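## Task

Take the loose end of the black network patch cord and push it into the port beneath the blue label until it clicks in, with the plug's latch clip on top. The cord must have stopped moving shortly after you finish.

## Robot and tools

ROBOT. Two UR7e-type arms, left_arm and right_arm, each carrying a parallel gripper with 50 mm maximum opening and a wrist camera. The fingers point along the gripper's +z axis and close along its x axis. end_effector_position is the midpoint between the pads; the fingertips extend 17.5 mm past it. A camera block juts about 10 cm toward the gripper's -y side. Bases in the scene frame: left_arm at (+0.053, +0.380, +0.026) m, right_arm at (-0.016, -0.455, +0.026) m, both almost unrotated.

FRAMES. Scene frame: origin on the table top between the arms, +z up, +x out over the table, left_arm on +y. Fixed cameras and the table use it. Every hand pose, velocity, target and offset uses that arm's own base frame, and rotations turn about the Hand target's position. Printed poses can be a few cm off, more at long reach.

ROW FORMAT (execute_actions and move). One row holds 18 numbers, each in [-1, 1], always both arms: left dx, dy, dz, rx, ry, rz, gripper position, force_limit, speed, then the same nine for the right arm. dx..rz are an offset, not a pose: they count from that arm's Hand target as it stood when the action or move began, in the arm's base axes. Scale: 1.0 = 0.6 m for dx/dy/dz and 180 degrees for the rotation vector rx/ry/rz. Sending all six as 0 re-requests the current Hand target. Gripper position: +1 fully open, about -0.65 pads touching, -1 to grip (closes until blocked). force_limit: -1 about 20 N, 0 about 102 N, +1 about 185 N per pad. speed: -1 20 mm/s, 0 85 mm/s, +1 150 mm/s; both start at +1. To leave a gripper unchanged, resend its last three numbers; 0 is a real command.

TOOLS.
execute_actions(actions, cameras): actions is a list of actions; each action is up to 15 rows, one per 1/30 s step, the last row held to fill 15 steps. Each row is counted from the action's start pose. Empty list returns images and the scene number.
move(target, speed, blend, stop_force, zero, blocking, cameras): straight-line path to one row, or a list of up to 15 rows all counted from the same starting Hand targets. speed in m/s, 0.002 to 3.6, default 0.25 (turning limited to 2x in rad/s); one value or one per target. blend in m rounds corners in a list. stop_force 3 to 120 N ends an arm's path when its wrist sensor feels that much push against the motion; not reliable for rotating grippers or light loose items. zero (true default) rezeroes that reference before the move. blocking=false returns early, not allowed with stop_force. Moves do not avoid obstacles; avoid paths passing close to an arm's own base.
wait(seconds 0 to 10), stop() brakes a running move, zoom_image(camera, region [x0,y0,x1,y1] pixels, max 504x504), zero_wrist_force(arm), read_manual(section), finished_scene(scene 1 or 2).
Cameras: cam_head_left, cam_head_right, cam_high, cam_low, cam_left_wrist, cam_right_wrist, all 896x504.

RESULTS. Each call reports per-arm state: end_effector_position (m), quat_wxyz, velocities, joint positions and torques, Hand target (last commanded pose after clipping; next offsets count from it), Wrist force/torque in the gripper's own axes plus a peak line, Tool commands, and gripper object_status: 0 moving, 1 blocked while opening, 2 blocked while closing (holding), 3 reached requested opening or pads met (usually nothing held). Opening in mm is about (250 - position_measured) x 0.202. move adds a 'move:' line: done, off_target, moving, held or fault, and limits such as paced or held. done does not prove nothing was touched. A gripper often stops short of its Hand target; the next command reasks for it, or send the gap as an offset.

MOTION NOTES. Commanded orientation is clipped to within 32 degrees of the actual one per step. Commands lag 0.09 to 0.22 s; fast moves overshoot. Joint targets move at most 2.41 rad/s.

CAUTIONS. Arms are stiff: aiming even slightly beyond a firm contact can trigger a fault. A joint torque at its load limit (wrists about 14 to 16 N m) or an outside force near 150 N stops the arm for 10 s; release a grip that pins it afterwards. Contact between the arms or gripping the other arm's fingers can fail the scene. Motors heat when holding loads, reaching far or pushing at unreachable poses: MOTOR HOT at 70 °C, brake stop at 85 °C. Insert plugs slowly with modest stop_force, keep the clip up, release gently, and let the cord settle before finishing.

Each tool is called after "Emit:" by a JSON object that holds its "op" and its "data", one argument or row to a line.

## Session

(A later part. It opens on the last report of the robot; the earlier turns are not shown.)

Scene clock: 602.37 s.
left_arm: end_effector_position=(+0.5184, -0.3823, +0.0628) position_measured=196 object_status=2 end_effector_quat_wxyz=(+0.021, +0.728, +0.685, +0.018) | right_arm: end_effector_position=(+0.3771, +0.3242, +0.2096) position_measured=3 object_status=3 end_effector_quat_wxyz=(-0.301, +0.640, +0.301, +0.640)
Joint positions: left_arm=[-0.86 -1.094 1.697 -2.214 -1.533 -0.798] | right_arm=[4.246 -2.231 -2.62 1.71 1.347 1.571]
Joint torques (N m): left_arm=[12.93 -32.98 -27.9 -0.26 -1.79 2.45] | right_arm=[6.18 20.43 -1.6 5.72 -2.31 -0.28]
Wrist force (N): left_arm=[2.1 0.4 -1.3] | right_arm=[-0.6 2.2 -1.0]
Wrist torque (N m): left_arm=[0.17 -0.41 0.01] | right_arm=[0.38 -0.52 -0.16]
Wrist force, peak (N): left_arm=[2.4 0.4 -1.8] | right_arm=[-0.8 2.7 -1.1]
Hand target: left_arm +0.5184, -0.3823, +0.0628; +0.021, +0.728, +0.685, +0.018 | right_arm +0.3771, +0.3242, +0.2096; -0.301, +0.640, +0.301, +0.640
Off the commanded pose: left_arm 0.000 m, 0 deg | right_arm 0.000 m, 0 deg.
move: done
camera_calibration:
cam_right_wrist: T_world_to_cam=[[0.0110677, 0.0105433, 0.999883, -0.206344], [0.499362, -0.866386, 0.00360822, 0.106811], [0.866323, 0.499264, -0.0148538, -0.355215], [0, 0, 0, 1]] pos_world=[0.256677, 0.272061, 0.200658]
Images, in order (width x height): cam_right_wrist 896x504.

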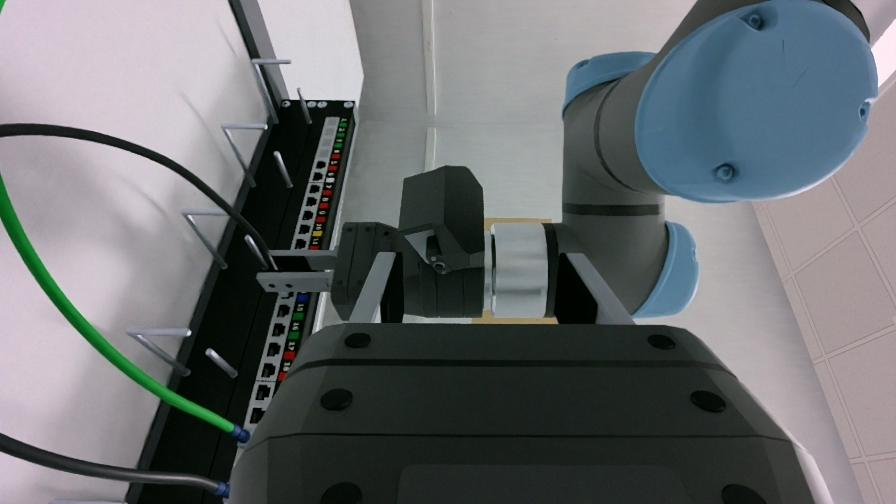

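Emit:
{"op": "move", "data": {
  "target": [0.0325,-0.0021,0.0001,0,0,0,-1,-0.2,-0.5,0,0,0,0,0,0,1,0,-0.5],
  "speed": 0.006,
  "stop_force": 10,
  "cameras": ["cam_right_wrist"]
}}

Emit:
{"op": "zoom_image", "data": {
  "camera": "cam_right_wrist",
  "region": [264, 280, 304, 312]
}}

Scene clock: 607.77 s.
left_arm: end_effector_position=(+0.5193, -0.3824, +0.0627) position_measured=196 object_status=2 end_effector_quat_wxyz=(+0.021, +0.728, +0.685, +0.018) | right_arm: end_effector_position=(+0.3771, +0.3242, +0.2096) position_measured=3 object_status=3 end_effector_quat_wxyz=(-0.301, +0.640, +0.301, +0.640)
Joint positions: left_arm=[-0.858 -1.092 1.694 -2.213 -1.533 -0.797] | right_arm=[4.246 -2.231 -2.62 1.71 1.347 1.571]
Joint torques (N m): left_arm=[-8.05 -60.49 -15.62 -6.9 4.02 -2.03] | right_arm=[6.38 21.11 -1.84 5.63 -2.22 -0.2]
Wrist force (N): left_arm=[0.7 -8.5 -2.2] | right_arm=[-0.7 2.2 -0.8]
Wrist torque (N m): left_arm=[-0.01 -0.41 0.02] | right_arm=[0.38 -0.51 -0.16]
Wrist force, peak (N): left_arm=[2.1 -12.7 -1.9] | right_arm=[-0.6 2.7 -1.2]
Hand target: left_arm +0.5193, -0.3824, +0.0627; +0.021, +0.728, +0.685, +0.018 (not the last commanded pose) | right_arm +0.3771, +0.3242, +0.2096; -0.301, +0.640, +0.301, +0.640
Off the commanded pose: left_arm 0.019 m, 0 deg | right_arm 0.000 m, 0 deg.
move: contact (left_arm)
camera_calibration:
cam_right_wrist: T_world_to_cam=[[0.0110677, 0.0105433, 0.999883, -0.206344], [0.499362, -0.866386, 0.00360822, 0.106811], [0.866323, 0.499264, -0.0148538, -0.355215], [0, 0, 0, 1]] pos_world=[0.256677, 0.272061, 0.200658]
Images, in order (width x height): cam_right_wrist 896x504.

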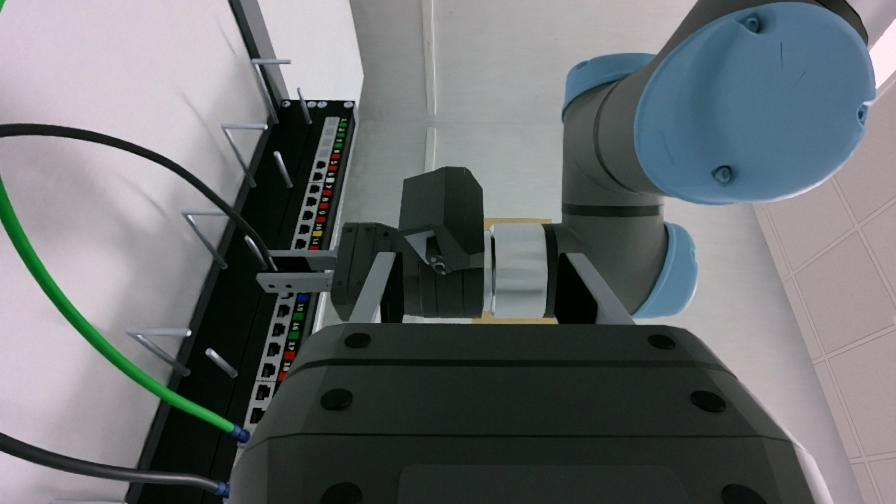

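Scaled by 12.600 from the camera's 896x504 image, which has a finer 1280x720 frame.

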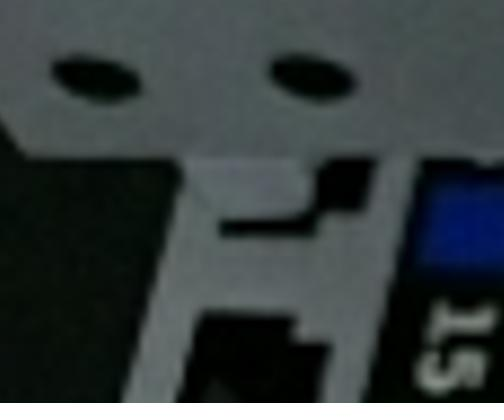

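Emit:
{"op": "move", "data": {
  "target": [-0.0025,-0.0019,0.001,0,0,0,-1,-0.2,-0.5,0,0,0,0,0,0,1,0,-0.5],
  "speed": 0.01
}}

Emit:
{"op": "move", "data": {
  "target": [0.0325,-0.0021,0,0,0,0,-1,-0.2,-0.5,0,0,0,0,0,0,1,0,-0.5],
  "speed": 0.006,
  "stop_force": 10,
  "cameras": ["cam_right_wrist"]
}}

Emit:
{"op": "zoom_image", "data": {
  "camera": "cam_right_wrist",
  "region": [264, 280, 304, 312]
}}

Scene clock: 616.17 s.
left_arm: end_effector_position=(+0.5179, -0.3835, +0.0633) position_measured=196 object_status=2 end_effector_quat_wxyz=(+0.021, +0.728, +0.685, +0.018) | right_arm: end_effector_position=(+0.3771, +0.3242, +0.2096) position_measured=3 object_status=3 end_effector_quat_wxyz=(-0.301, +0.640, +0.301, +0.640)
Joint positions: left_arm=[-0.861 -1.094 1.695 -2.212 -1.533 -0.8] | right_arm=[4.246 -2.231 -2.62 1.71 1.347 1.571]
Joint torques (N m): left_arm=[-12.71 -58.75 -14.37 -0.31 1.13 -2.11] | right_arm=[6.36 21.14 -1.76 5.57 -2.2 -0.02]
Wrist force (N): left_arm=[2.4 0.4 -1.4] | right_arm=[-0.9 2.2 -1.0]
Wrist torque (N m): left_arm=[0.17 -0.46 0.02] | right_arm=[0.39 -0.48 -0.16]
Wrist force, peak (N): left_arm=[1.1 -8.9 -2.1] | right_arm=[-0.8 2.6 -1.0]
Hand target: left_arm +0.5178, -0.3835, +0.0633; +0.021, +0.728, +0.685, +0.018 | right_arm +0.3771, +0.3242, +0.2096; -0.301, +0.640, +0.301, +0.640
Off the commanded pose: left_arm 0.000 m, 0 deg | right_arm 0.000 m, 0 deg.
move: done

Scene clock: 617.73 s.
left_arm: end_effector_position=(+0.5194, -0.3837, +0.0634) position_measured=196 object_status=2 end_effector_quat_wxyz=(+0.021, +0.728, +0.685, +0.018) | right_arm: end_effector_position=(+0.3771, +0.3242, +0.2096) position_measured=3 object_status=3 end_effector_quat_wxyz=(-0.301, +0.640, +0.301, +0.640)
Joint positions: left_arm=[-0.86 -1.091 1.691 -2.21 -1.533 -0.798] | right_arm=[4.246 -2.231 -2.62 1.71 1.347 1.571]
Joint torques (N m): left_arm=[-8.8 -59.47 -14.72 -6.95 4.44 -2.14] | right_arm=[6.29 20.73 -1.84 5.47 -2.29 -0.04]
Wrist force (N): left_arm=[1.1 -9.2 -3.5] | right_arm=[-0.9 2.3 -1.0]
Wrist torque (N m): left_arm=[-0.03 -0.45 0.02] | right_arm=[0.40 -0.48 -0.16]
Wrist force, peak (N): left_arm=[1.6 -14.0 -4.3] | right_arm=[-0.7 2.6 -1.1]
Hand target: left_arm +0.5194, -0.3837, +0.0634; +0.021, +0.728, +0.685, +0.018 (not the last commanded pose) | right_arm +0.3771, +0.3242, +0.2096; -0.301, +0.640, +0.301, +0.640
Off the commanded pose: left_arm 0.018 m, 0 deg | right_arm 0.000 m, 0 deg.
move: contact (left_arm)
camera_calibration:
cam_right_wrist: T_world_to_cam=[[0.0110677, 0.0105433, 0.999883, -0.206344], [0.499362, -0.866386, 0.00360822, 0.106811], [0.866323, 0.499264, -0.0148538, -0.355215], [0, 0, 0, 1]] pos_world=[0.256677, 0.272061, 0.200658]
Images, in order (width x height): cam_right_wrist 896x504.

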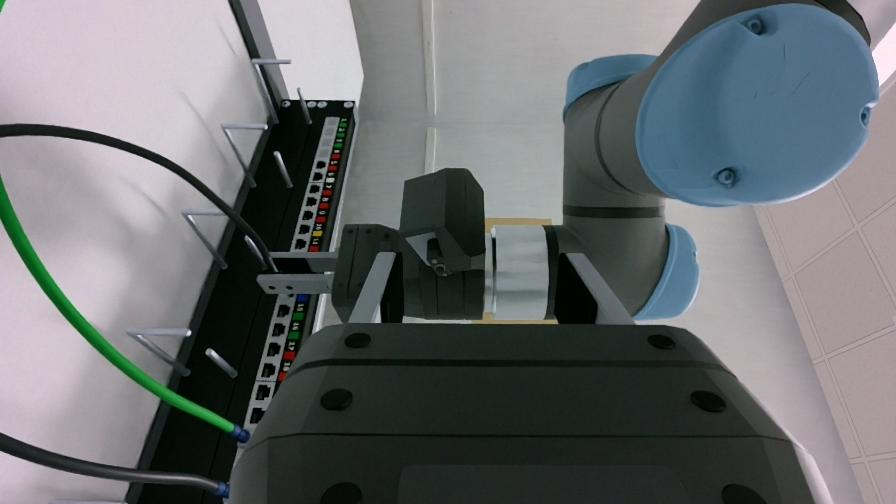

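Scaled by 12.600 from the camera's 896x504 image, which has a finer 1280x720 frame.

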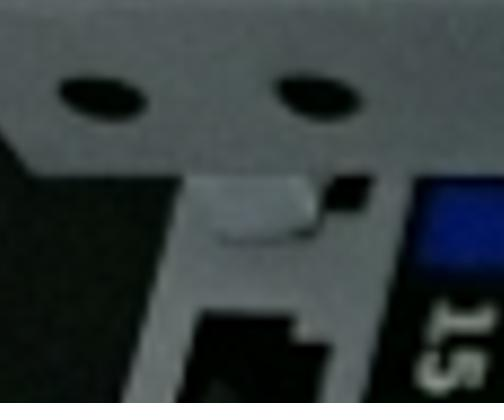

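Emit:
{"op": "move", "data": {
  "target": [-0.0025,0.0007,0.0006,0,0,0,-1,-0.2,-0.5,0,0,0,0,0,0,1,0,-0.5],
  "speed": 0.01
}}

Emit:
{"op": "move", "data": {
  "target": [0.0325,-0.0021,0,0,0,0,-1,-0.2,-0.5,0,0,0,0,0,0,1,0,-0.5],
  "speed": 0.006,
  "stop_force": 10,
  "cameras": ["cam_right_wrist"]
}}

Emit:
{"op": "zoom_image", "data": {
  "camera": "cam_right_wrist",
  "region": [264, 280, 304, 312]
}}

Scene clock: 623.57 s.
left_arm: end_effector_position=(+0.5180, -0.3833, +0.0637) position_measured=196 object_status=2 end_effector_quat_wxyz=(+0.021, +0.728, +0.685, +0.018) | right_arm: end_effector_position=(+0.3771, +0.3242, +0.2096) position_measured=3 object_status=3 end_effector_quat_wxyz=(-0.301, +0.640, +0.301, +0.640)
Joint positions: left_arm=[-0.861 -1.094 1.695 -2.211 -1.533 -0.799] | right_arm=[4.246 -2.231 -2.62 1.71 1.347 1.571]
Joint torques (N m): left_arm=[-12.14 -61.22 -14.31 -5.78 -1.46 -2.09] | right_arm=[6.86 20.82 -1.76 5.53 -2.2 -0.07]
Wrist force (N): left_arm=[2.0 0.4 -1.2] | right_arm=[-0.8 2.2 -0.6]
Wrist torque (N m): left_arm=[0.17 -0.39 0.01] | right_arm=[0.39 -0.48 -0.16]
Wrist force, peak (N): left_arm=[1.0 -9.5 -3.6] | right_arm=[-0.6 2.7 -1.0]
Hand target: left_arm +0.5179, -0.3833, +0.0638; +0.021, +0.728, +0.685, +0.018 | right_arm +0.3771, +0.3242, +0.2096; -0.301, +0.640, +0.301, +0.640
Off the commanded pose: left_arm 0.000 m, 0 deg | right_arm 0.000 m, 0 deg.
move: done

Scene clock: 625.17 s.
left_arm: end_effector_position=(+0.5195, -0.3834, +0.0638) position_measured=196 object_status=2 end_effector_quat_wxyz=(+0.021, +0.728, +0.685, +0.018) | right_arm: end_effector_position=(+0.3771, +0.3242, +0.2096) position_measured=3 object_status=3 end_effector_quat_wxyz=(-0.301, +0.640, +0.301, +0.640)
Joint positions: left_arm=[-0.859 -1.092 1.691 -2.209 -1.533 -0.798] | right_arm=[4.246 -2.231 -2.62 1.71 1.347 1.571]
Joint torques (N m): left_arm=[-8.17 -59.87 -16.06 -7 4.13 -2.1] | right_arm=[6.62 20.83 -2.01 5.48 -2.15 -0.02]
Wrist force (N): left_arm=[0.7 -9.0 -3.3] | right_arm=[-1.0 2.5 -1.0]
Wrist torque (N m): left_arm=[-0.03 -0.39 0.01] | right_arm=[0.42 -0.46 -0.16]
Wrist force, peak (N): left_arm=[1.5 -13.9 -3.4] | right_arm=[-0.9 2.5 -1.1]
Hand target: left_arm +0.5195, -0.3834, +0.0638; +0.021, +0.728, +0.685, +0.018 (not the last commanded pose) | right_arm +0.3771, +0.3242, +0.2096; -0.301, +0.640, +0.301, +0.640
Off the commanded pose: left_arm 0.018 m, 0 deg | right_arm 0.000 m, 0 deg.
move: contact (left_arm)
camera_calibration:
cam_right_wrist: T_world_to_cam=[[0.0110677, 0.0105433, 0.999883, -0.206344], [0.499362, -0.866386, 0.00360822, 0.106811], [0.866323, 0.499264, -0.0148538, -0.355215], [0, 0, 0, 1]] pos_world=[0.256677, 0.272061, 0.200658]
Images, in order (width x height): cam_right_wrist 896x504.

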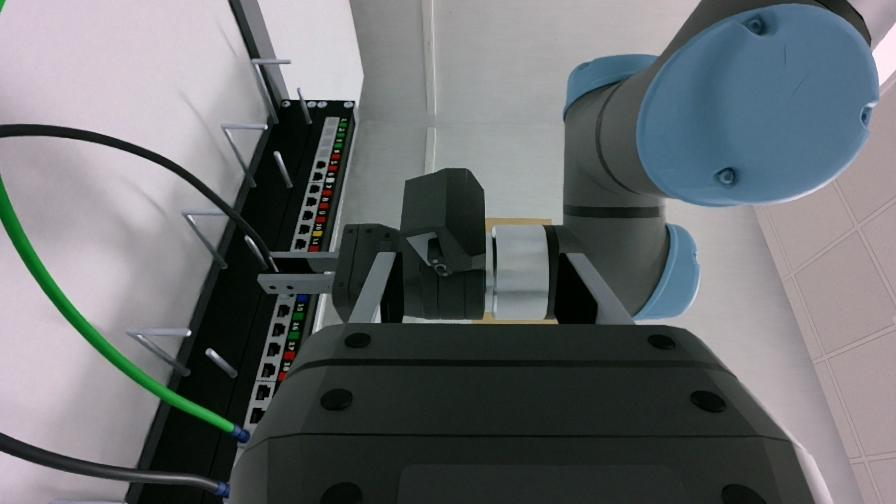

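Scaled by 12.600 from the camera's 896x504 image, which has a finer 1280x720 frame.

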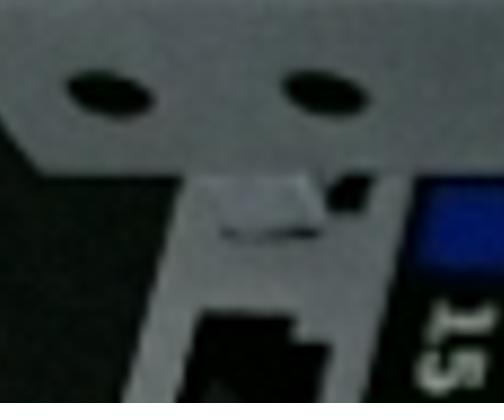

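Emit:
{"op": "move", "data": {
  "target": [-0.0017,-0.0001,0.0004,0,0,0,-1,-0.2,-0.5,0,0,0,0,0,0,1,0,-0.5],
  "speed": 0.01
}}

Emit:
{"op": "move", "data": {
  "target": [0.0325,-0.0021,0,0,0,0,-1,-0.2,-0.5,0,0,0,0,0,0,1,0,-0.5],
  "speed": 0.006,
  "stop_force": 11
}}

Emit:
{"op": "move", "data": {
  "target": [-0.0017,0.0001,0.0005,0,0,0,-1,-0.2,-0.5,0,0,0,0,0,0,1,0,-0.5],
  "speed": 0.01
}}

Emit:
{"op": "move", "data": {
  "target": [0.0325,-0.0021,0,0,0,0,-1,-0.2,-0.5,0,0,0,0,0,0,1,0,-0.5],
  "speed": 0.006,
  "stop_force": 11,
  "cameras": ["cam_right_wrist"]
}}

Emit:
{"op": "zoom_image", "data": {
  "camera": "cam_right_wrist",
  "region": [264, 280, 304, 312]
}}

Scene clock: 631.53 s.
left_arm: end_effector_position=(+0.5186, -0.3835, +0.0640) position_measured=196 object_status=2 end_effector_quat_wxyz=(+0.021, +0.728, +0.685, +0.018) | right_arm: end_effector_position=(+0.3771, +0.3242, +0.2096) position_measured=3 object_status=3 end_effector_quat_wxyz=(-0.301, +0.640, +0.301, +0.640)
Joint positions: left_arm=[-0.861 -1.094 1.693 -2.209 -1.533 -0.799] | right_arm=[4.246 -2.231 -2.62 1.71 1.347 1.571]
Joint torques (N m): left_arm=[-12.41 -59.58 -13.6 -5.68 0.78 -2.18] | right_arm=[6.56 20.91 -2.09 5.38 -2.12 0.03]
Wrist force (N): left_arm=[2.2 0.7 -1.1] | right_arm=[-0.6 2.4 -0.7]
Wrist torque (N m): left_arm=[0.22 -0.43 0.01] | right_arm=[0.41 -0.53 -0.16]
Wrist force, peak (N): left_arm=[1.0 -9.5 -3.2] | right_arm=[-0.9 2.6 -1.2]
Hand target: left_arm +0.5185, -0.3835, +0.0640; +0.021, +0.728, +0.685, +0.018 | right_arm +0.3771, +0.3242, +0.2096; -0.301, +0.640, +0.301, +0.640
Off the commanded pose: left_arm 0.000 m, 0 deg | right_arm 0.000 m, 0 deg.
move: done

Scene clock: 633.07 s.
left_arm: end_effector_position=(+0.5197, -0.3836, +0.0641) position_measured=196 object_status=2 end_effector_quat_wxyz=(+0.021, +0.728, +0.685, +0.018) | right_arm: end_effector_position=(+0.3771, +0.3242, +0.2096) position_measured=3 object_status=3 end_effector_quat_wxyz=(-0.301, +0.640, +0.301, +0.640)
Joint positions: left_arm=[-0.859 -1.092 1.69 -2.208 -1.533 -0.797] | right_arm=[4.246 -2.231 -2.62 1.71 1.347 1.571]
Joint torques (N m): left_arm=[-8.68 -59.08 -15.02 -6.95 4.62 -2.02] | right_arm=[6.42 21.21 -1.84 5.46 -2.14 0.07]
Wrist force (N): left_arm=[0.9 -9.6 -3.1] | right_arm=[-1.0 2.2 -1.0]
Wrist torque (N m): left_arm=[-0.07 -0.42 0.03] | right_arm=[0.38 -0.45 -0.16]
Wrist force, peak (N): left_arm=[0.6 -14.0 -3.9] | right_arm=[-1.0 2.6 -1.2]
Hand target: left_arm +0.5197, -0.3836, +0.0641; +0.021, +0.728, +0.685, +0.018 (not the last commanded pose) | right_arm +0.3771, +0.3242, +0.2096; -0.301, +0.640, +0.301, +0.640
Off the commanded pose: left_arm 0.018 m, 0 deg | right_arm 0.000 m, 0 deg.
move: contact (left_arm)

Scene clock: 633.77 s.
left_arm: end_effector_position=(+0.5187, -0.3836, +0.0644) position_measured=196 object_status=2 end_effector_quat_wxyz=(+0.021, +0.728, +0.685, +0.018) | right_arm: end_effector_position=(+0.3771, +0.3242, +0.2096) position_measured=3 object_status=3 end_effector_quat_wxyz=(-0.301, +0.640, +0.301, +0.640)
Joint positions: left_arm=[-0.86 -1.094 1.692 -2.209 -1.533 -0.799] | right_arm=[4.246 -2.231 -2.62 1.71 1.347 1.571]
Joint torques (N m): left_arm=[-11.44 -59.56 -14.07 -5.72 0.91 -2.13] | right_arm=[6.33 21.15 -2.13 5.41 -2.06 0.07]
Wrist force (N): left_arm=[2.3 0.3 -1.4] | right_arm=[-0.8 2.2 -1.0]
Wrist torque (N m): left_arm=[0.15 -0.45 0.01] | right_arm=[0.39 -0.49 -0.16]
Wrist force, peak (N): left_arm=[1.0 -9.7 -3.1] | right_arm=[-0.8 2.6 -0.8]
Hand target: left_arm +0.5187, -0.3836, +0.0644; +0.021, +0.728, +0.685, +0.018 | right_arm +0.3771, +0.3242, +0.2096; -0.301, +0.640, +0.301, +0.640
Off the commanded pose: left_arm 0.000 m, 0 deg | right_arm 0.000 m, 0 deg.
move: done

Scene clock: 635.23 s.
left_arm: end_effector_position=(+0.5198, -0.3838, +0.0645) position_measured=196 object_status=2 end_effector_quat_wxyz=(+0.021, +0.728, +0.685, +0.018) | right_arm: end_effector_position=(+0.3771, +0.3242, +0.2096) position_measured=3 object_status=3 end_effector_quat_wxyz=(-0.301, +0.640, +0.301, +0.640)
Joint positions: left_arm=[-0.859 -1.092 1.689 -2.207 -1.533 -0.797] | right_arm=[4.246 -2.231 -2.62 1.71 1.347 1.571]
Joint torques (N m): left_arm=[-8.91 -59.96 -15.95 -7.33 4.57 -2.14] | right_arm=[6.23 21.67 -1.88 5.41 -2.02 0.13]
Wrist force (N): left_arm=[1.2 -10.1 -2.6] | right_arm=[-0.6 2.2 -0.9]
Wrist torque (N m): left_arm=[-0.06 -0.35 0.04] | right_arm=[0.38 -0.53 -0.16]
Wrist force, peak (N): left_arm=[1.4 -15.1 -2.8] | right_arm=[-0.8 2.5 -1.0]
Hand target: left_arm +0.5198, -0.3838, +0.0645; +0.021, +0.728, +0.685, +0.018 (not the last commanded pose) | right_arm +0.3771, +0.3242, +0.2096; -0.301, +0.640, +0.301, +0.640
Off the commanded pose: left_arm 0.018 m, 0 deg | right_arm 0.000 m, 0 deg.
move: contact (left_arm)
camera_calibration:
cam_right_wrist: T_world_to_cam=[[0.0110677, 0.0105433, 0.999883, -0.206344], [0.499362, -0.866386, 0.00360822, 0.106811], [0.866323, 0.499264, -0.0148538, -0.355215], [0, 0, 0, 1]] pos_world=[0.256677, 0.272061, 0.200658]
Images, in order (width x height): cam_right_wrist 896x504.

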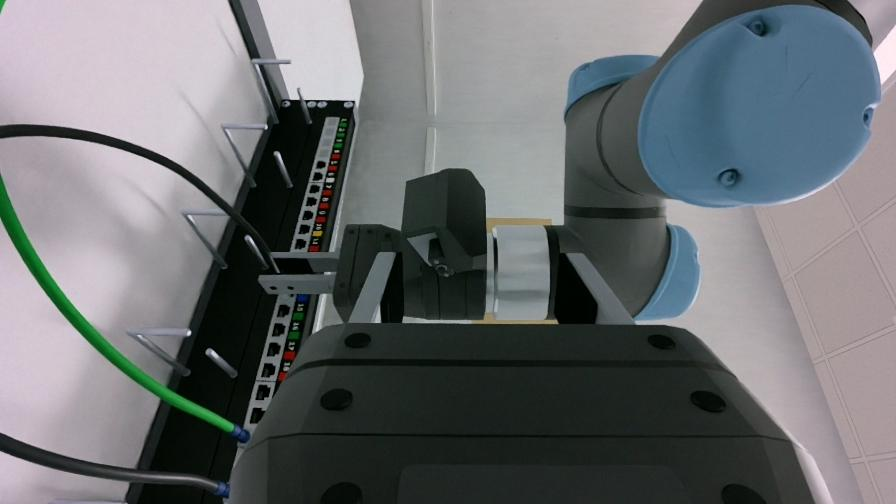

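Scaled by 12.600 from the camera's 896x504 image, which has a finer 1280x720 frame.

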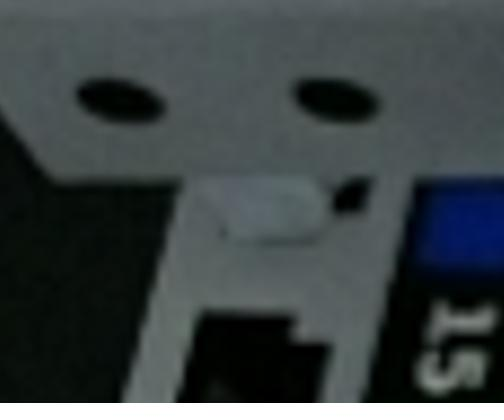

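Emit:
{"op": "move", "data": {
  "target": [-0.002,0.0015,0.0002,0,0,0,-1,-0.2,-0.5,0,0,0,0,0,0,1,0,-0.5],
  "speed": 0.01
}}

Emit:
{"op": "move", "data": {
  "target": [
    [0.0019,0,0,0,0,0,-1,-0.2,-0.5,0,0,0,0,0,0,1,0,-0.5],
    [0.0019,0,-0.0024,0,0,0,-1,-0.2,-0.5,0,0,0,0,0,0,1,0,-0.5],
    [0.0019,-0.0003,-0.0024,0,0,0,-1,-0.2,-0.5,0,0,0,0,0,0,1,0,-0.5],
    [0.0019,-0.0003,0,0,0,0,-1,-0.2,-0.5,0,0,0,0,0,0,1,0,-0.5],
    [0.0019,-0.0006,0,0,0,0,-1,-0.2,-0.5,0,0,0,0,0,0,1,0,-0.5],
    [0.0019,-0.0006,-0.0024,0,0,0,-1,-0.2,-0.5,0,0,0,0,0,0,1,0,-0.5],
    [0.0019,-0.0009,-0.0024,0,0,0,-1,-0.2,-0.5,0,0,0,0,0,0,1,0,-0.5],
    [0.0019,-0.0009,0,0,0,0,-1,-0.2,-0.5,0,0,0,0,0,0,1,0,-0.5],
    [0.0019,-0.0012,0,0,0,0,-1,-0.2,-0.5,0,0,0,0,0,0,1,0,-0.5],
    [0.0019,-0.0012,-0.0024,0,0,0,-1,-0.2,-0.5,0,0,0,0,0,0,1,0,-0.5]
  ],
  "speed": 0.0025,
  "stop_force": 7,
  "cameras": ["cam_right_wrist"]
}}

Emit:
{"op": "zoom_image", "data": {
  "camera": "cam_right_wrist",
  "region": [264, 280, 304, 312]
}}

Scene clock: 650.20 s.
left_arm: end_effector_position=(+0.5187, -0.3829, +0.0646) position_measured=196 object_status=2 end_effector_quat_wxyz=(+0.021, +0.728, +0.685, +0.018) | right_arm: end_effector_position=(+0.3771, +0.3242, +0.2096) position_measured=3 object_status=3 end_effector_quat_wxyz=(-0.301, +0.640, +0.301, +0.640)
Joint positions: left_arm=[-0.86 -1.095 1.693 -2.209 -1.533 -0.798] | right_arm=[4.246 -2.231 -2.62 1.71 1.347 1.571]
Joint torques (N m): left_arm=[-12.74 -60.15 -14.92 -5.83 1.42 -1.91] | right_arm=[6.6 21.03 -2.18 5.27 -2.03 0.16]
Wrist force (N): left_arm=[2.5 0.9 -1.4] | right_arm=[-0.8 2.3 -1.0]
Wrist torque (N m): left_arm=[0.25 -0.48 0.01] | right_arm=[0.39 -0.49 -0.16]
Wrist force, peak (N): left_arm=[1.4 -10.3 -2.6] | right_arm=[-0.6 2.6 -1.1]
Hand target: left_arm +0.5186, -0.3829, +0.0646; +0.021, +0.728, +0.685, +0.018 | right_arm +0.3771, +0.3242, +0.2096; -0.301, +0.640, +0.301, +0.640
Off the commanded pose: left_arm 0.000 m, 0 deg | right_arm 0.000 m, 0 deg.
move: done

Scene clock: 651.80 s.
left_arm: end_effector_position=(+0.5193, -0.3829, +0.0647) position_measured=196 object_status=2 end_effector_quat_wxyz=(+0.021, +0.728, +0.685, +0.018) | right_arm: end_effector_position=(+0.3771, +0.3242, +0.2096) position_measured=3 object_status=3 end_effector_quat_wxyz=(-0.301, +0.640, +0.301, +0.640)
Joint positions: left_arm=[-0.859 -1.094 1.692 -2.208 -1.533 -0.797] | right_arm=[4.246 -2.231 -2.62 1.71 1.347 1.571]
Joint torques (N m): left_arm=[-8.01 -57.58 -13.72 -6.16 3.83 -2.06] | right_arm=[6.53 21.38 -2.11 5.25 -1.99 0.22]
Wrist force (N): left_arm=[-1.0 -6.3 -1.9] | right_arm=[-0.6 2.4 -0.9]
Wrist torque (N m): left_arm=[0.05 -0.49 0.09] | right_arm=[0.42 -0.52 -0.16]
Wrist force, peak (N): left_arm=[-0.6 -7.6 -2.0] | right_arm=[-0.9 2.6 -1.0]
Hand target: left_arm +0.5193, -0.3829, +0.0647; +0.021, +0.728, +0.685, +0.018 (not the last commanded pose) | right_arm +0.3771, +0.3242, +0.2096; -0.301, +0.640, +0.301, +0.640
Off the commanded pose: left_arm 0.002 m, 0 deg | right_arm 0.000 m, 0 deg.
move: contact (left_arm); path passed 0 of 10 targets
camera_calibration:
cam_right_wrist: T_world_to_cam=[[0.0110677, 0.0105433, 0.999883, -0.206344], [0.499362, -0.866386, 0.00360822, 0.106811], [0.866323, 0.499264, -0.0148538, -0.355215], [0, 0, 0, 1]] pos_world=[0.256677, 0.272061, 0.200658]
Images, in order (width x height): cam_right_wrist 896x504.

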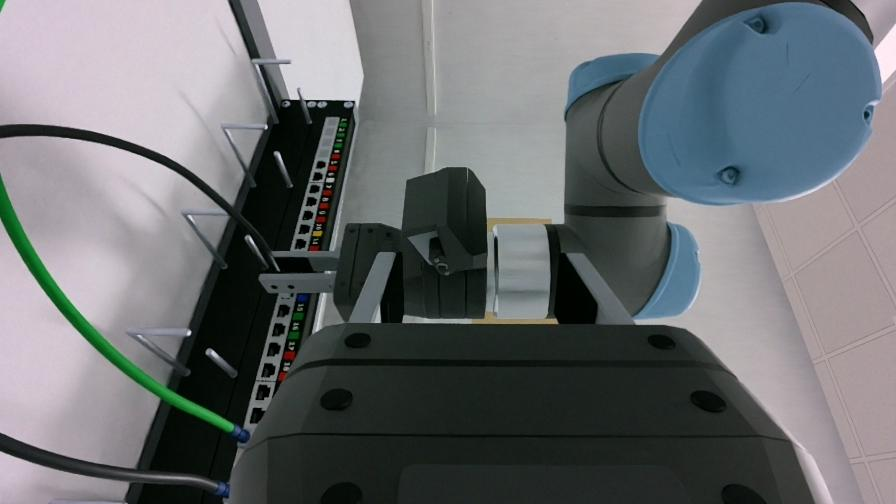

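Scaled by 12.600 from the camera's 896x504 image, which has a finer 1280x720 frame.

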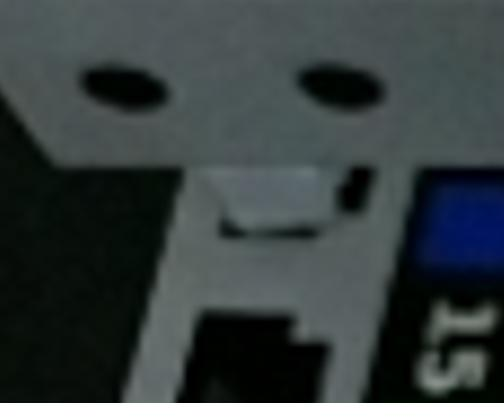

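Emit:
{"op": "move", "data": {
  "target": [
    [-0.001,-0.001,-0.0013,0,0,0,-1,-0.2,-0.5,0,0,0,0,0,0,1,0,-0.5]
  ],
  "speed": 0.01
}}

Emit:
{"op": "move", "data": {
  "target": [0.0325,-0.0021,0,0,0,0,-1,-0.2,-0.5,0,0,0,0,0,0,1,0,-0.5],
  "speed": 0.004,
  "stop_force": 15,
  "cameras": ["cam_right_wrist"]
}}

Emit:
{"op": "zoom_image", "data": {
  "camera": "cam_right_wrist",
  "region": [264, 280, 304, 312]
}}

Scene clock: 658.07 s.
left_arm: end_effector_position=(+0.5187, -0.3835, +0.0640) position_measured=196 object_status=2 end_effector_quat_wxyz=(+0.021, +0.728, +0.685, +0.018) | right_arm: end_effector_position=(+0.3771, +0.3242, +0.2096) position_measured=3 object_status=3 end_effector_quat_wxyz=(-0.301, +0.640, +0.301, +0.640)
Joint positions: left_arm=[-0.86 -1.093 1.693 -2.21 -1.533 -0.798] | right_arm=[4.246 -2.231 -2.62 1.71 1.347 1.571]
Joint torques (N m): left_arm=[-12.52 -33.98 -12.71 -5.67 1.42 -2.02] | right_arm=[6.89 21.56 -1.96 5.23 -2.02 0.28]
Wrist force (N): left_arm=[2.4 0.8 -1.3] | right_arm=[-0.8 2.4 -1.1]
Wrist torque (N m): left_arm=[0.24 -0.46 0.02] | right_arm=[0.41 -0.49 -0.16]
Wrist force, peak (N): left_arm=[-1.0 -6.5 -2.3] | right_arm=[-0.8 2.5 -1.0]
Hand target: left_arm +0.5187, -0.3835, +0.0639; +0.021, +0.728, +0.685, +0.018 | right_arm +0.3771, +0.3242, +0.2096; -0.301, +0.640, +0.301, +0.640
Off the commanded pose: left_arm 0.000 m, 0 deg | right_arm 0.000 m, 0 deg.
move: done

Scene clock: 659.70 s.
left_arm: end_effector_position=(+0.5197, -0.3837, +0.0639) position_measured=196 object_status=2 end_effector_quat_wxyz=(+0.021, +0.728, +0.685, +0.018) | right_arm: end_effector_position=(+0.3771, +0.3242, +0.2096) position_measured=3 object_status=3 end_effector_quat_wxyz=(-0.301, +0.640, +0.301, +0.640)
Joint positions: left_arm=[-0.859 -1.092 1.69 -2.209 -1.533 -0.797] | right_arm=[4.246 -2.231 -2.62 1.71 1.347 1.571]
Joint torques (N m): left_arm=[-6.72 -57.98 -15.69 -7.38 5.55 -2.08] | right_arm=[6.13 21.7 -2.16 5.25 -1.98 0.19]
Wrist force (N): left_arm=[-0.5 -14.1 -4.4] | right_arm=[-0.7 2.3 -1.1]
Wrist torque (N m): left_arm=[-0.18 -0.45 0.06] | right_arm=[0.39 -0.50 -0.16]
Wrist force, peak (N): left_arm=[0.1 -16.8 -4.6] | right_arm=[-0.7 2.6 -1.0]
Hand target: left_arm +0.5197, -0.3837, +0.0639; +0.021, +0.728, +0.685, +0.018 (not the last commanded pose) | right_arm +0.3771, +0.3242, +0.2096; -0.301, +0.640, +0.301, +0.640
Off the commanded pose: left_arm 0.019 m, 0 deg | right_arm 0.000 m, 0 deg.
move: contact (left_arm)
camera_calibration:
cam_right_wrist: T_world_to_cam=[[0.0110677, 0.0105433, 0.999883, -0.206344], [0.499362, -0.866386, 0.00360822, 0.106811], [0.866323, 0.499264, -0.0148538, -0.355215], [0, 0, 0, 1]] pos_world=[0.256677, 0.272061, 0.200658]
Images, in order (width x height): cam_right_wrist 896x504.

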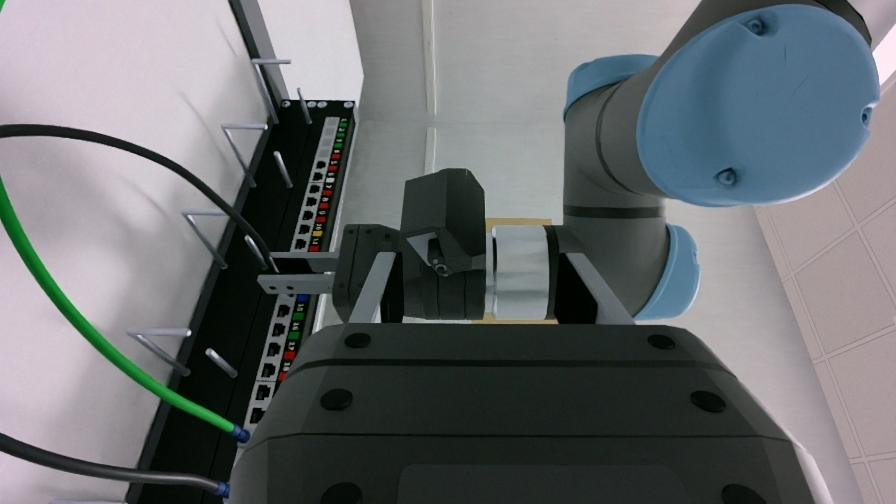

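Scaled by 12.600 from the camera's 896x504 image, which has a finer 1280x720 frame.

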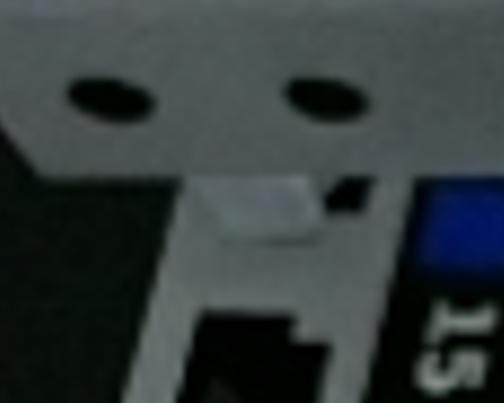

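Emit:
{"op": "move", "data": {
  "target": [
    [-0.0017,0.001,0,0,0,0,-1,-0.2,-0.5,0,0,0,0,0,0,1,0,-0.5]
  ],
  "speed": 0.01
}}

Emit:
{"op": "move", "data": {
  "target": [0.0325,-0.0021,0,0,0,0,-1,-0.2,-0.5,0,0,0,0,0,0,1,0,-0.5],
  "speed": 0.004,
  "stop_force": 9
}}

Emit:
{"op": "move", "data": {
  "target": [
    [-0.0017,0.0001,0.0005,0,0,0,-1,-0.2,-0.5,0,0,0,0,0,0,1,0,-0.5]
  ],
  "speed": 0.01
}}

Emit:
{"op": "move", "data": {
  "target": [0.0325,-0.0021,0,0,0,0,-1,-0.2,-0.5,0,0,0,0,0,0,1,0,-0.5],
  "speed": 0.004,
  "stop_force": 9
}}

Emit:
{"op": "move", "data": {
  "target": [
    [-0.0017,0.0006,-0.0002,0,0,0,-1,-0.2,-0.5,0,0,0,0,0,0,1,0,-0.5]
  ],
  "speed": 0.01
}}

Emit:
{"op": "move", "data": {
  "target": [0.0325,-0.0021,0,0,0,0,-1,-0.2,-0.5,0,0,0,0,0,0,1,0,-0.5],
  "speed": 0.004,
  "stop_force": 9,
  "cameras": ["cam_right_wrist"]
}}

Emit:
{"op": "zoom_image", "data": {
  "camera": "cam_right_wrist",
  "region": [264, 280, 304, 312]
}}

Scene clock: 672.33 s.
left_arm: end_effector_position=(+0.5188, -0.3831, +0.0639) position_measured=196 object_status=2 end_effector_quat_wxyz=(+0.021, +0.728, +0.685, +0.018) | right_arm: end_effector_position=(+0.3771, +0.3242, +0.2096) position_measured=3 object_status=3 end_effector_quat_wxyz=(-0.301, +0.640, +0.301, +0.640)
Joint positions: left_arm=[-0.86 -1.094 1.694 -2.21 -1.533 -0.798] | right_arm=[4.246 -2.231 -2.62 1.71 1.347 1.571]
Joint torques (N m): left_arm=[-12.77 -60.61 -14.03 -5.56 0.5 -2.01] | right_arm=[6.33 20.92 -1.71 5.09 -2.05 0.27]
Wrist force (N): left_arm=[2.0 0.8 -1.1] | right_arm=[-0.7 2.1 -0.9]
Wrist torque (N m): left_arm=[0.23 -0.41 0.01] | right_arm=[0.36 -0.50 -0.16]
Wrist force, peak (N): left_arm=[-0.5 -14.2 -4.4] | right_arm=[-0.9 2.7 -1.0]
Hand target: left_arm +0.5187, -0.3831, +0.0639; +0.021, +0.728, +0.685, +0.018 | right_arm +0.3771, +0.3242, +0.2096; -0.301, +0.640, +0.301, +0.640
Off the commanded pose: left_arm 0.000 m, 0 deg | right_arm 0.000 m, 0 deg.
move: done

Scene clock: 673.97 s.
left_arm: end_effector_position=(+0.5195, -0.3832, +0.0640) position_measured=196 object_status=2 end_effector_quat_wxyz=(+0.021, +0.728, +0.685, +0.018) | right_arm: end_effector_position=(+0.3771, +0.3242, +0.2096) position_measured=3 object_status=3 end_effector_quat_wxyz=(-0.301, +0.640, +0.301, +0.640)
Joint positions: left_arm=[-0.859 -1.093 1.691 -2.21 -1.533 -0.797] | right_arm=[4.246 -2.231 -2.62 1.71 1.347 1.571]
Joint torques (N m): left_arm=[-9.03 -60.18 -15.15 -6.66 4.13 -2.2] | right_arm=[6.64 21.69 -1.79 5.12 -1.96 0.26]
Wrist force (N): left_arm=[0.1 -7.9 -2.8] | right_arm=[-0.7 2.4 -1.0]
Wrist torque (N m): left_arm=[0.03 -0.44 0.05] | right_arm=[0.42 -0.50 -0.16]
Wrist force, peak (N): left_arm=[-0.1 -11.0 -2.8] | right_arm=[-0.6 2.6 -1.1]
Hand target: left_arm +0.5195, -0.3832, +0.0640; +0.021, +0.728, +0.685, +0.018 (not the last commanded pose) | right_arm +0.3771, +0.3242, +0.2096; -0.301, +0.640, +0.301, +0.640
Off the commanded pose: left_arm 0.019 m, 0 deg | right_arm 0.000 m, 0 deg.
move: contact (left_arm)

Scene clock: 674.67 s.
left_arm: end_effector_position=(+0.5186, -0.3832, +0.0643) position_measured=196 object_status=2 end_effector_quat_wxyz=(+0.021, +0.728, +0.685, +0.018) | right_arm: end_effector_position=(+0.3771, +0.3242, +0.2096) position_measured=3 object_status=3 end_effector_quat_wxyz=(-0.301, +0.640, +0.301, +0.640)
Joint positions: left_arm=[-0.86 -1.095 1.694 -2.21 -1.533 -0.798] | right_arm=[4.246 -2.231 -2.62 1.71 1.347 1.571]
Joint torques (N m): left_arm=[-12.52 -60.13 -14.35 -5.45 0.88 -1.99] | right_arm=[6.3 21.42 -2.03 5.14 -1.94 0.32]
Wrist force (N): left_arm=[2.0 0.8 -1.3] | right_arm=[-0.8 2.3 -0.9]
Wrist torque (N m): left_arm=[0.23 -0.41 0.02] | right_arm=[0.39 -0.49 -0.16]
Wrist force, peak (N): left_arm=[0.1 -8.2 -2.7] | right_arm=[-0.9 2.6 -0.8]
Hand target: left_arm +0.5185, -0.3832, +0.0643; +0.021, +0.728, +0.685, +0.018 | right_arm +0.3771, +0.3242, +0.2096; -0.301, +0.640, +0.301, +0.640
Off the commanded pose: left_arm 0.000 m, 0 deg | right_arm 0.000 m, 0 deg.
move: done

Scene clock: 676.37 s.
left_arm: end_effector_position=(+0.5196, -0.3833, +0.0643) position_measured=196 object_status=2 end_effector_quat_wxyz=(+0.021, +0.728, +0.685, +0.018) | right_arm: end_effector_position=(+0.3771, +0.3242, +0.2096) position_measured=3 object_status=3 end_effector_quat_wxyz=(-0.301, +0.640, +0.301, +0.640)
Joint positions: left_arm=[-0.859 -1.093 1.691 -2.209 -1.533 -0.797] | right_arm=[4.246 -2.231 -2.62 1.71 1.347 1.571]
Joint torques (N m): left_arm=[-8.44 -60.3 -15.33 -6.43 4.12 -1.89] | right_arm=[6.21 21.24 -1.74 5.18 -1.96 0.25]
Wrist force (N): left_arm=[-0.2 -7.6 -1.8] | right_arm=[-0.8 2.5 -1.1]
Wrist torque (N m): left_arm=[-0.01 -0.46 0.09] | right_arm=[0.42 -0.49 -0.16]
Wrist force, peak (N): left_arm=[0.0 -10.4 -2.2] | right_arm=[-0.8 2.5 -1.1]
Hand target: left_arm +0.5196, -0.3833, +0.0643; +0.021, +0.728, +0.685, +0.018 (not the last commanded pose) | right_arm +0.3771, +0.3242, +0.2096; -0.301, +0.640, +0.301, +0.640
Off the commanded pose: left_arm 0.018 m, 0 deg | right_arm 0.000 m, 0 deg.
move: contact (left_arm)

Scene clock: 677.07 s.
left_arm: end_effector_position=(+0.5186, -0.3830, +0.0642) position_measured=196 object_status=2 end_effector_quat_wxyz=(+0.021, +0.728, +0.685, +0.018) | right_arm: end_effector_position=(+0.3771, +0.3242, +0.2096) position_measured=3 object_status=3 end_effector_quat_wxyz=(-0.301, +0.640, +0.301, +0.640)
Joint positions: left_arm=[-0.86 -1.095 1.694 -2.21 -1.533 -0.797] | right_arm=[4.246 -2.231 -2.62 1.71 1.347 1.571]
Joint torques (N m): left_arm=[-12.19 -60.99 -13.95 -5.83 1.01 -2.17] | right_arm=[6.72 21.21 -2.33 4.99 -1.91 0.36]
Wrist force (N): left_arm=[2.3 0.6 -1.2] | right_arm=[-0.8 2.3 -0.9]
Wrist torque (N m): left_arm=[0.21 -0.46 0.01] | right_arm=[0.41 -0.49 -0.16]
Wrist force, peak (N): left_arm=[-0.4 -7.4 -1.9] | right_arm=[-0.8 2.5 -0.9]
Hand target: left_arm +0.5186, -0.3830, +0.0642; +0.021, +0.728, +0.685, +0.018 | right_arm +0.3771, +0.3242, +0.2096; -0.301, +0.640, +0.301, +0.640
Off the commanded pose: left_arm 0.000 m, 0 deg | right_arm 0.000 m, 0 deg.
move: done

Scene clock: 678.70 s.
left_arm: end_effector_position=(+0.5195, -0.3831, +0.0643) position_measured=196 object_status=2 end_effector_quat_wxyz=(+0.021, +0.728, +0.685, +0.018) | right_arm: end_effector_position=(+0.3771, +0.3242, +0.2096) position_measured=3 object_status=3 end_effector_quat_wxyz=(-0.301, +0.640, +0.301, +0.640)
Joint positions: left_arm=[-0.859 -1.093 1.692 -2.209 -1.533 -0.796] | right_arm=[4.246 -2.231 -2.62 1.71 1.347 1.571]
Joint torques (N m): left_arm=[-8.15 -59.22 -15.05 -6.63 4.07 -2.03] | right_arm=[6.32 21.87 -1.6 5.12 -1.85 0.29]
Wrist force (N): left_arm=[-0.7 -8.1 -2.2] | right_arm=[-0.7 2.4 -1.1]
Wrist torque (N m): left_arm=[-0.01 -0.41 0.06] | right_arm=[0.41 -0.51 -0.16]
Wrist force, peak (N): left_arm=[0.0 -11.0 -2.1] | right_arm=[-0.9 2.6 -0.9]
Hand target: left_arm +0.5195, -0.3831, +0.0643; +0.021, +0.728, +0.685, +0.018 (not the last commanded pose) | right_arm +0.3771, +0.3242, +0.2096; -0.301, +0.640, +0.301, +0.640
Off the commanded pose: left_arm 0.019 m, 0 deg | right_arm 0.000 m, 0 deg.
move: contact (left_arm)
camera_calibration:
cam_right_wrist: T_world_to_cam=[[0.0110677, 0.0105433, 0.999883, -0.206344], [0.499362, -0.866386, 0.00360822, 0.106811], [0.866323, 0.499264, -0.0148538, -0.355215], [0, 0, 0, 1]] pos_world=[0.256677, 0.272061, 0.200658]
Images, in order (width x height): cam_right_wrist 896x504.

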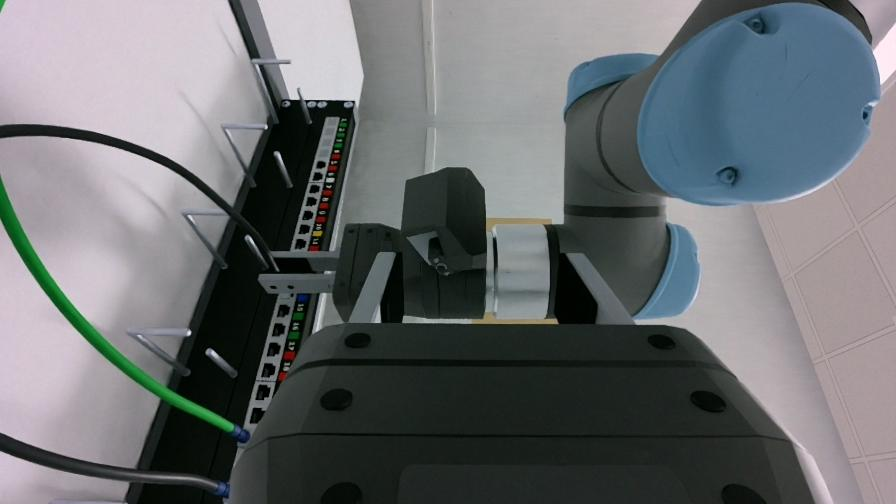

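Scaled by 12.600 from the camera's 896x504 image, which has a finer 1280x720 frame.

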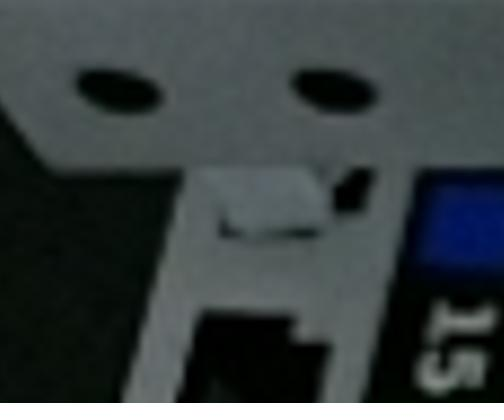

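Emit:
{"op": "move", "data": {
  "target": [
    [-0.002,-0.0015,0.0003,0,0,0,-1,-0.2,-0.5,0,0,0,0,0,0,1,0,-0.5]
  ],
  "speed": 0.01
}}

Emit:
{"op": "move", "data": {
  "target": [0.0325,-0.0021,0,0,0,0,-1,-0.2,-0.5,0,0,0,0,0,0,1,0,-0.5],
  "speed": 0.004,
  "stop_force": 9
}}

Emit:
{"op": "move", "data": {
  "target": [
    [-0.0017,0.0001,0.0007,0,0,0,-1,-0.2,-0.5,0,0,0,0,0,0,1,0,-0.5]
  ],
  "speed": 0.01
}}

Emit:
{"op": "move", "data": {
  "target": [0.0325,-0.0021,0,0,0,0,-1,-0.2,-0.5,0,0,0,0,0,0,1,0,-0.5],
  "speed": 0.004,
  "stop_force": 9
}}

Emit:
{"op": "move", "data": {
  "target": [
    [-0.0017,-0.0006,-0.0003,0,0,0,-1,-0.2,-0.5,0,0,0,0,0,0,1,0,-0.5]
  ],
  "speed": 0.01
}}

Emit:
{"op": "move", "data": {
  "target": [0.0325,-0.0021,0,0,0,0,-1,-0.2,-0.5,0,0,0,0,0,0,1,0,-0.5],
  "speed": 0.004,
  "stop_force": 9,
  "cameras": ["cam_right_wrist"]
}}

Emit:
{"op": "zoom_image", "data": {
  "camera": "cam_right_wrist",
  "region": [264, 280, 304, 312]
}}

Scene clock: 703.10 s.
left_arm: end_effector_position=(+0.5184, -0.3840, +0.0645) position_measured=196 object_status=2 end_effector_quat_wxyz=(+0.021, +0.728, +0.685, +0.018) | right_arm: end_effector_position=(+0.3771, +0.3242, +0.2096) position_measured=3 object_status=3 end_effector_quat_wxyz=(-0.301, +0.640, +0.301, +0.640)
Joint positions: left_arm=[-0.861 -1.094 1.693 -2.209 -1.533 -0.799] | right_arm=[4.246 -2.231 -2.62 1.71 1.347 1.571]
Joint torques (N m): left_arm=[-11.6 -60.05 -13.68 -3.52 0.61 -2.09] | right_arm=[6.01 21.53 -2.11 5.09 -1.94 0.27]
Wrist force (N): left_arm=[2.1 0.4 -1.2] | right_arm=[-0.5 2.3 -1.0]
Wrist torque (N m): left_arm=[0.17 -0.42 0.02] | right_arm=[0.40 -0.53 -0.16]
Wrist force, peak (N): left_arm=[-0.6 -8.5 -2.1] | right_arm=[-0.8 2.6 -1.0]
Hand target: left_arm +0.5183, -0.3840, +0.0645; +0.021, +0.728, +0.685, +0.018 | right_arm +0.3771, +0.3242, +0.2096; -0.301, +0.640, +0.301, +0.640
Off the commanded pose: left_arm 0.000 m, 0 deg | right_arm 0.000 m, 0 deg.
move: done

Scene clock: 704.87 s.
left_arm: end_effector_position=(+0.5196, -0.3841, +0.0645) position_measured=196 object_status=2 end_effector_quat_wxyz=(+0.021, +0.728, +0.685, +0.018) | right_arm: end_effector_position=(+0.3771, +0.3242, +0.2096) position_measured=3 object_status=3 end_effector_quat_wxyz=(-0.301, +0.640, +0.301, +0.640)
Joint positions: left_arm=[-0.86 -1.092 1.689 -2.208 -1.533 -0.797] | right_arm=[4.246 -2.231 -2.62 1.71 1.347 1.571]
Joint torques (N m): left_arm=[-8.85 -59.72 -15.2 -6.91 3.74 -2.08] | right_arm=[6.58 21.86 -1.91 5.07 -1.91 0.48]
Wrist force (N): left_arm=[0.7 -8.8 -2.5] | right_arm=[-0.9 2.7 -1.0]
Wrist torque (N m): left_arm=[-0.03 -0.40 0.05] | right_arm=[0.46 -0.48 -0.16]
Wrist force, peak (N): left_arm=[1.8 -11.4 -2.3] | right_arm=[-0.9 2.7 -1.0]
Hand target: left_arm +0.5196, -0.3841, +0.0645; +0.021, +0.728, +0.685, +0.018 (not the last commanded pose) | right_arm +0.3771, +0.3242, +0.2096; -0.301, +0.640, +0.301, +0.640
Off the commanded pose: left_arm 0.018 m, 0 deg | right_arm 0.000 m, 0 deg.
move: contact (left_arm)

Scene clock: 705.57 s.
left_arm: end_effector_position=(+0.5187, -0.3841, +0.0649) position_measured=196 object_status=2 end_effector_quat_wxyz=(+0.021, +0.728, +0.685, +0.018) | right_arm: end_effector_position=(+0.3771, +0.3242, +0.2096) position_measured=3 object_status=3 end_effector_quat_wxyz=(-0.301, +0.640, +0.301, +0.640)
Joint positions: left_arm=[-0.861 -1.094 1.691 -2.208 -1.533 -0.798] | right_arm=[4.246 -2.231 -2.62 1.71 1.347 1.571]
Joint torques (N m): left_arm=[-11.33 -60.14 -12.67 -4.43 0.45 -2.09] | right_arm=[5.95 21.72 -1.78 5 -1.94 0.4]
Wrist force (N): left_arm=[2.2 0.5 -1.6] | right_arm=[-0.8 2.1 -0.8]
Wrist torque (N m): left_arm=[0.18 -0.44 0.01] | right_arm=[0.36 -0.50 -0.16]
Wrist force, peak (N): left_arm=[0.9 -8.5 -2.6] | right_arm=[-0.9 2.6 -1.0]
Hand target: left_arm +0.5186, -0.3841, +0.0649; +0.021, +0.728, +0.685, +0.018 | right_arm +0.3771, +0.3242, +0.2096; -0.301, +0.640, +0.301, +0.640
Off the commanded pose: left_arm 0.000 m, 0 deg | right_arm 0.000 m, 0 deg.
move: done

Scene clock: 707.13 s.
left_arm: end_effector_position=(+0.5193, -0.3842, +0.0650) position_measured=196 object_status=2 end_effector_quat_wxyz=(+0.021, +0.729, +0.684, +0.018) | right_arm: end_effector_position=(+0.3771, +0.3242, +0.2096) position_measured=3 object_status=3 end_effector_quat_wxyz=(-0.301, +0.640, +0.301, +0.640)
Joint positions: left_arm=[-0.86 -1.093 1.689 -2.207 -1.533 -0.797] | right_arm=[4.246 -2.231 -2.62 1.71 1.347 1.571]
Joint torques (N m): left_arm=[-8.96 -60.39 -14.88 -6.95 4.04 -2.22] | right_arm=[6.6 21.93 -2.55 4.99 -1.95 0.41]
Wrist force (N): left_arm=[1.3 -7.4 -1.4] | right_arm=[-0.8 2.5 -0.9]
Wrist torque (N m): left_arm=[0.00 -0.44 0.08] | right_arm=[0.42 -0.49 -0.16]
Wrist force, peak (N): left_arm=[1.0 -10.5 -1.1] | right_arm=[-0.9 2.5 -1.0]
Hand target: left_arm +0.5193, -0.3842, +0.0650; +0.021, +0.729, +0.684, +0.018 (not the last commanded pose) | right_arm +0.3771, +0.3242, +0.2096; -0.301, +0.640, +0.301, +0.640
Off the commanded pose: left_arm 0.019 m, 0 deg | right_arm 0.000 m, 0 deg.
move: contact (left_arm)

Scene clock: 707.83 s.
left_arm: end_effector_position=(+0.5184, -0.3846, +0.0648) position_measured=196 object_status=2 end_effector_quat_wxyz=(+0.021, +0.729, +0.684, +0.018) | right_arm: end_effector_position=(+0.3771, +0.3242, +0.2096) position_measured=3 object_status=3 end_effector_quat_wxyz=(-0.301, +0.640, +0.301, +0.640)
Joint positions: left_arm=[-0.862 -1.094 1.691 -2.208 -1.533 -0.799] | right_arm=[4.246 -2.231 -2.62 1.71 1.347 1.571]
Joint torques (N m): left_arm=[-11.74 -60.12 -13.47 -5.78 0.55 -2.17] | right_arm=[6.34 22.16 -1.74 5.1 -1.9 0.41]
Wrist force (N): left_arm=[2.2 0.7 -1.4] | right_arm=[-0.9 2.4 -0.9]
Wrist torque (N m): left_arm=[0.21 -0.43 0.02] | right_arm=[0.41 -0.47 -0.16]
Wrist force, peak (N): left_arm=[1.2 -7.4 -1.5] | right_arm=[-0.8 2.5 -1.0]
Hand target: left_arm +0.5183, -0.3846, +0.0648; +0.021, +0.729, +0.684, +0.018 | right_arm +0.3771, +0.3242, +0.2096; -0.301, +0.640, +0.301, +0.640
Off the commanded pose: left_arm 0.000 m, 0 deg | right_arm 0.000 m, 0 deg.
move: done

Scene clock: 709.47 s.
left_arm: end_effector_position=(+0.5193, -0.3847, +0.0649) position_measured=196 object_status=2 end_effector_quat_wxyz=(+0.021, +0.729, +0.684, +0.018) | right_arm: end_effector_position=(+0.3771, +0.3242, +0.2096) position_measured=3 object_status=3 end_effector_quat_wxyz=(-0.301, +0.640, +0.301, +0.640)
Joint positions: left_arm=[-0.861 -1.092 1.689 -2.207 -1.533 -0.798] | right_arm=[4.246 -2.231 -2.62 1.71 1.347 1.571]
Joint torques (N m): left_arm=[-9.26 -61.01 -16.11 -6.7 4.31 -2.09] | right_arm=[6.4 22.11 -2.05 5 -1.94 0.51]
Wrist force (N): left_arm=[0.1 -7.3 -1.7] | right_arm=[-0.9 2.6 -1.0]
Wrist torque (N m): left_arm=[0.00 -0.40 0.10] | right_arm=[0.44 -0.47 -0.16]
Wrist force, peak (N): left_arm=[0.4 -10.6 -1.6] | right_arm=[-0.7 2.7 -1.0]
Hand target: left_arm +0.5193, -0.3847, +0.0649; +0.021, +0.729, +0.684, +0.018 (not the last commanded pose) | right_arm +0.3771, +0.3242, +0.2096; -0.301, +0.640, +0.301, +0.640
Off the commanded pose: left_arm 0.019 m, 0 deg | right_arm 0.000 m, 0 deg.
move: contact (left_arm)
camera_calibration:
cam_right_wrist: T_world_to_cam=[[0.0110677, 0.0105433, 0.999883, -0.206344], [0.499362, -0.866386, 0.00360822, 0.106811], [0.866323, 0.499264, -0.0148538, -0.355215], [0, 0, 0, 1]] pos_world=[0.256677, 0.272061, 0.200658]
Images, in order (width x height): cam_right_wrist 896x504.

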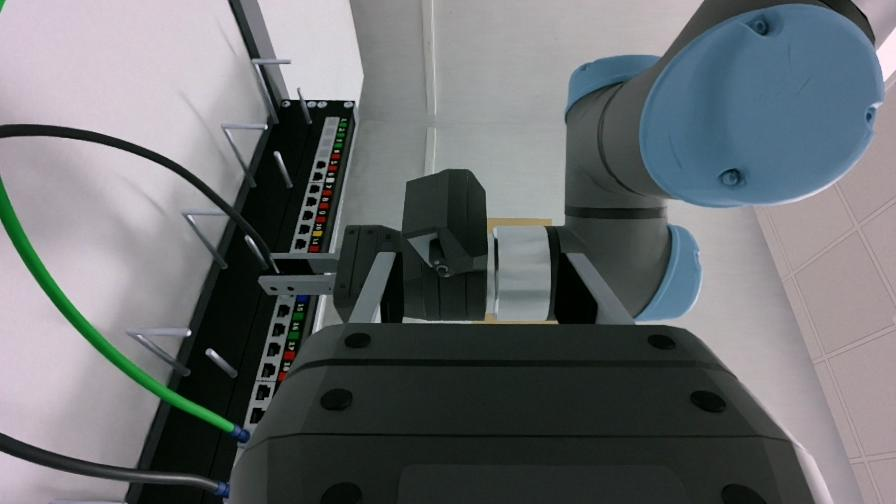

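Scaled by 12.600 from the camera's 896x504 image, which has a finer 1280x720 frame.

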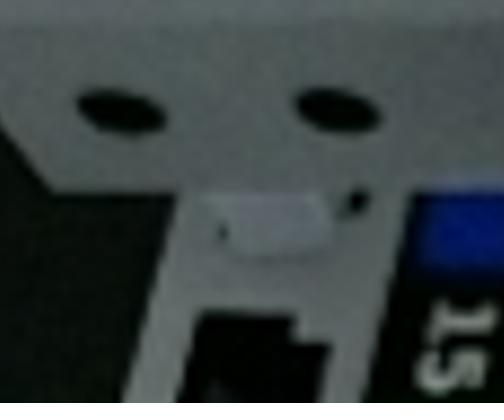

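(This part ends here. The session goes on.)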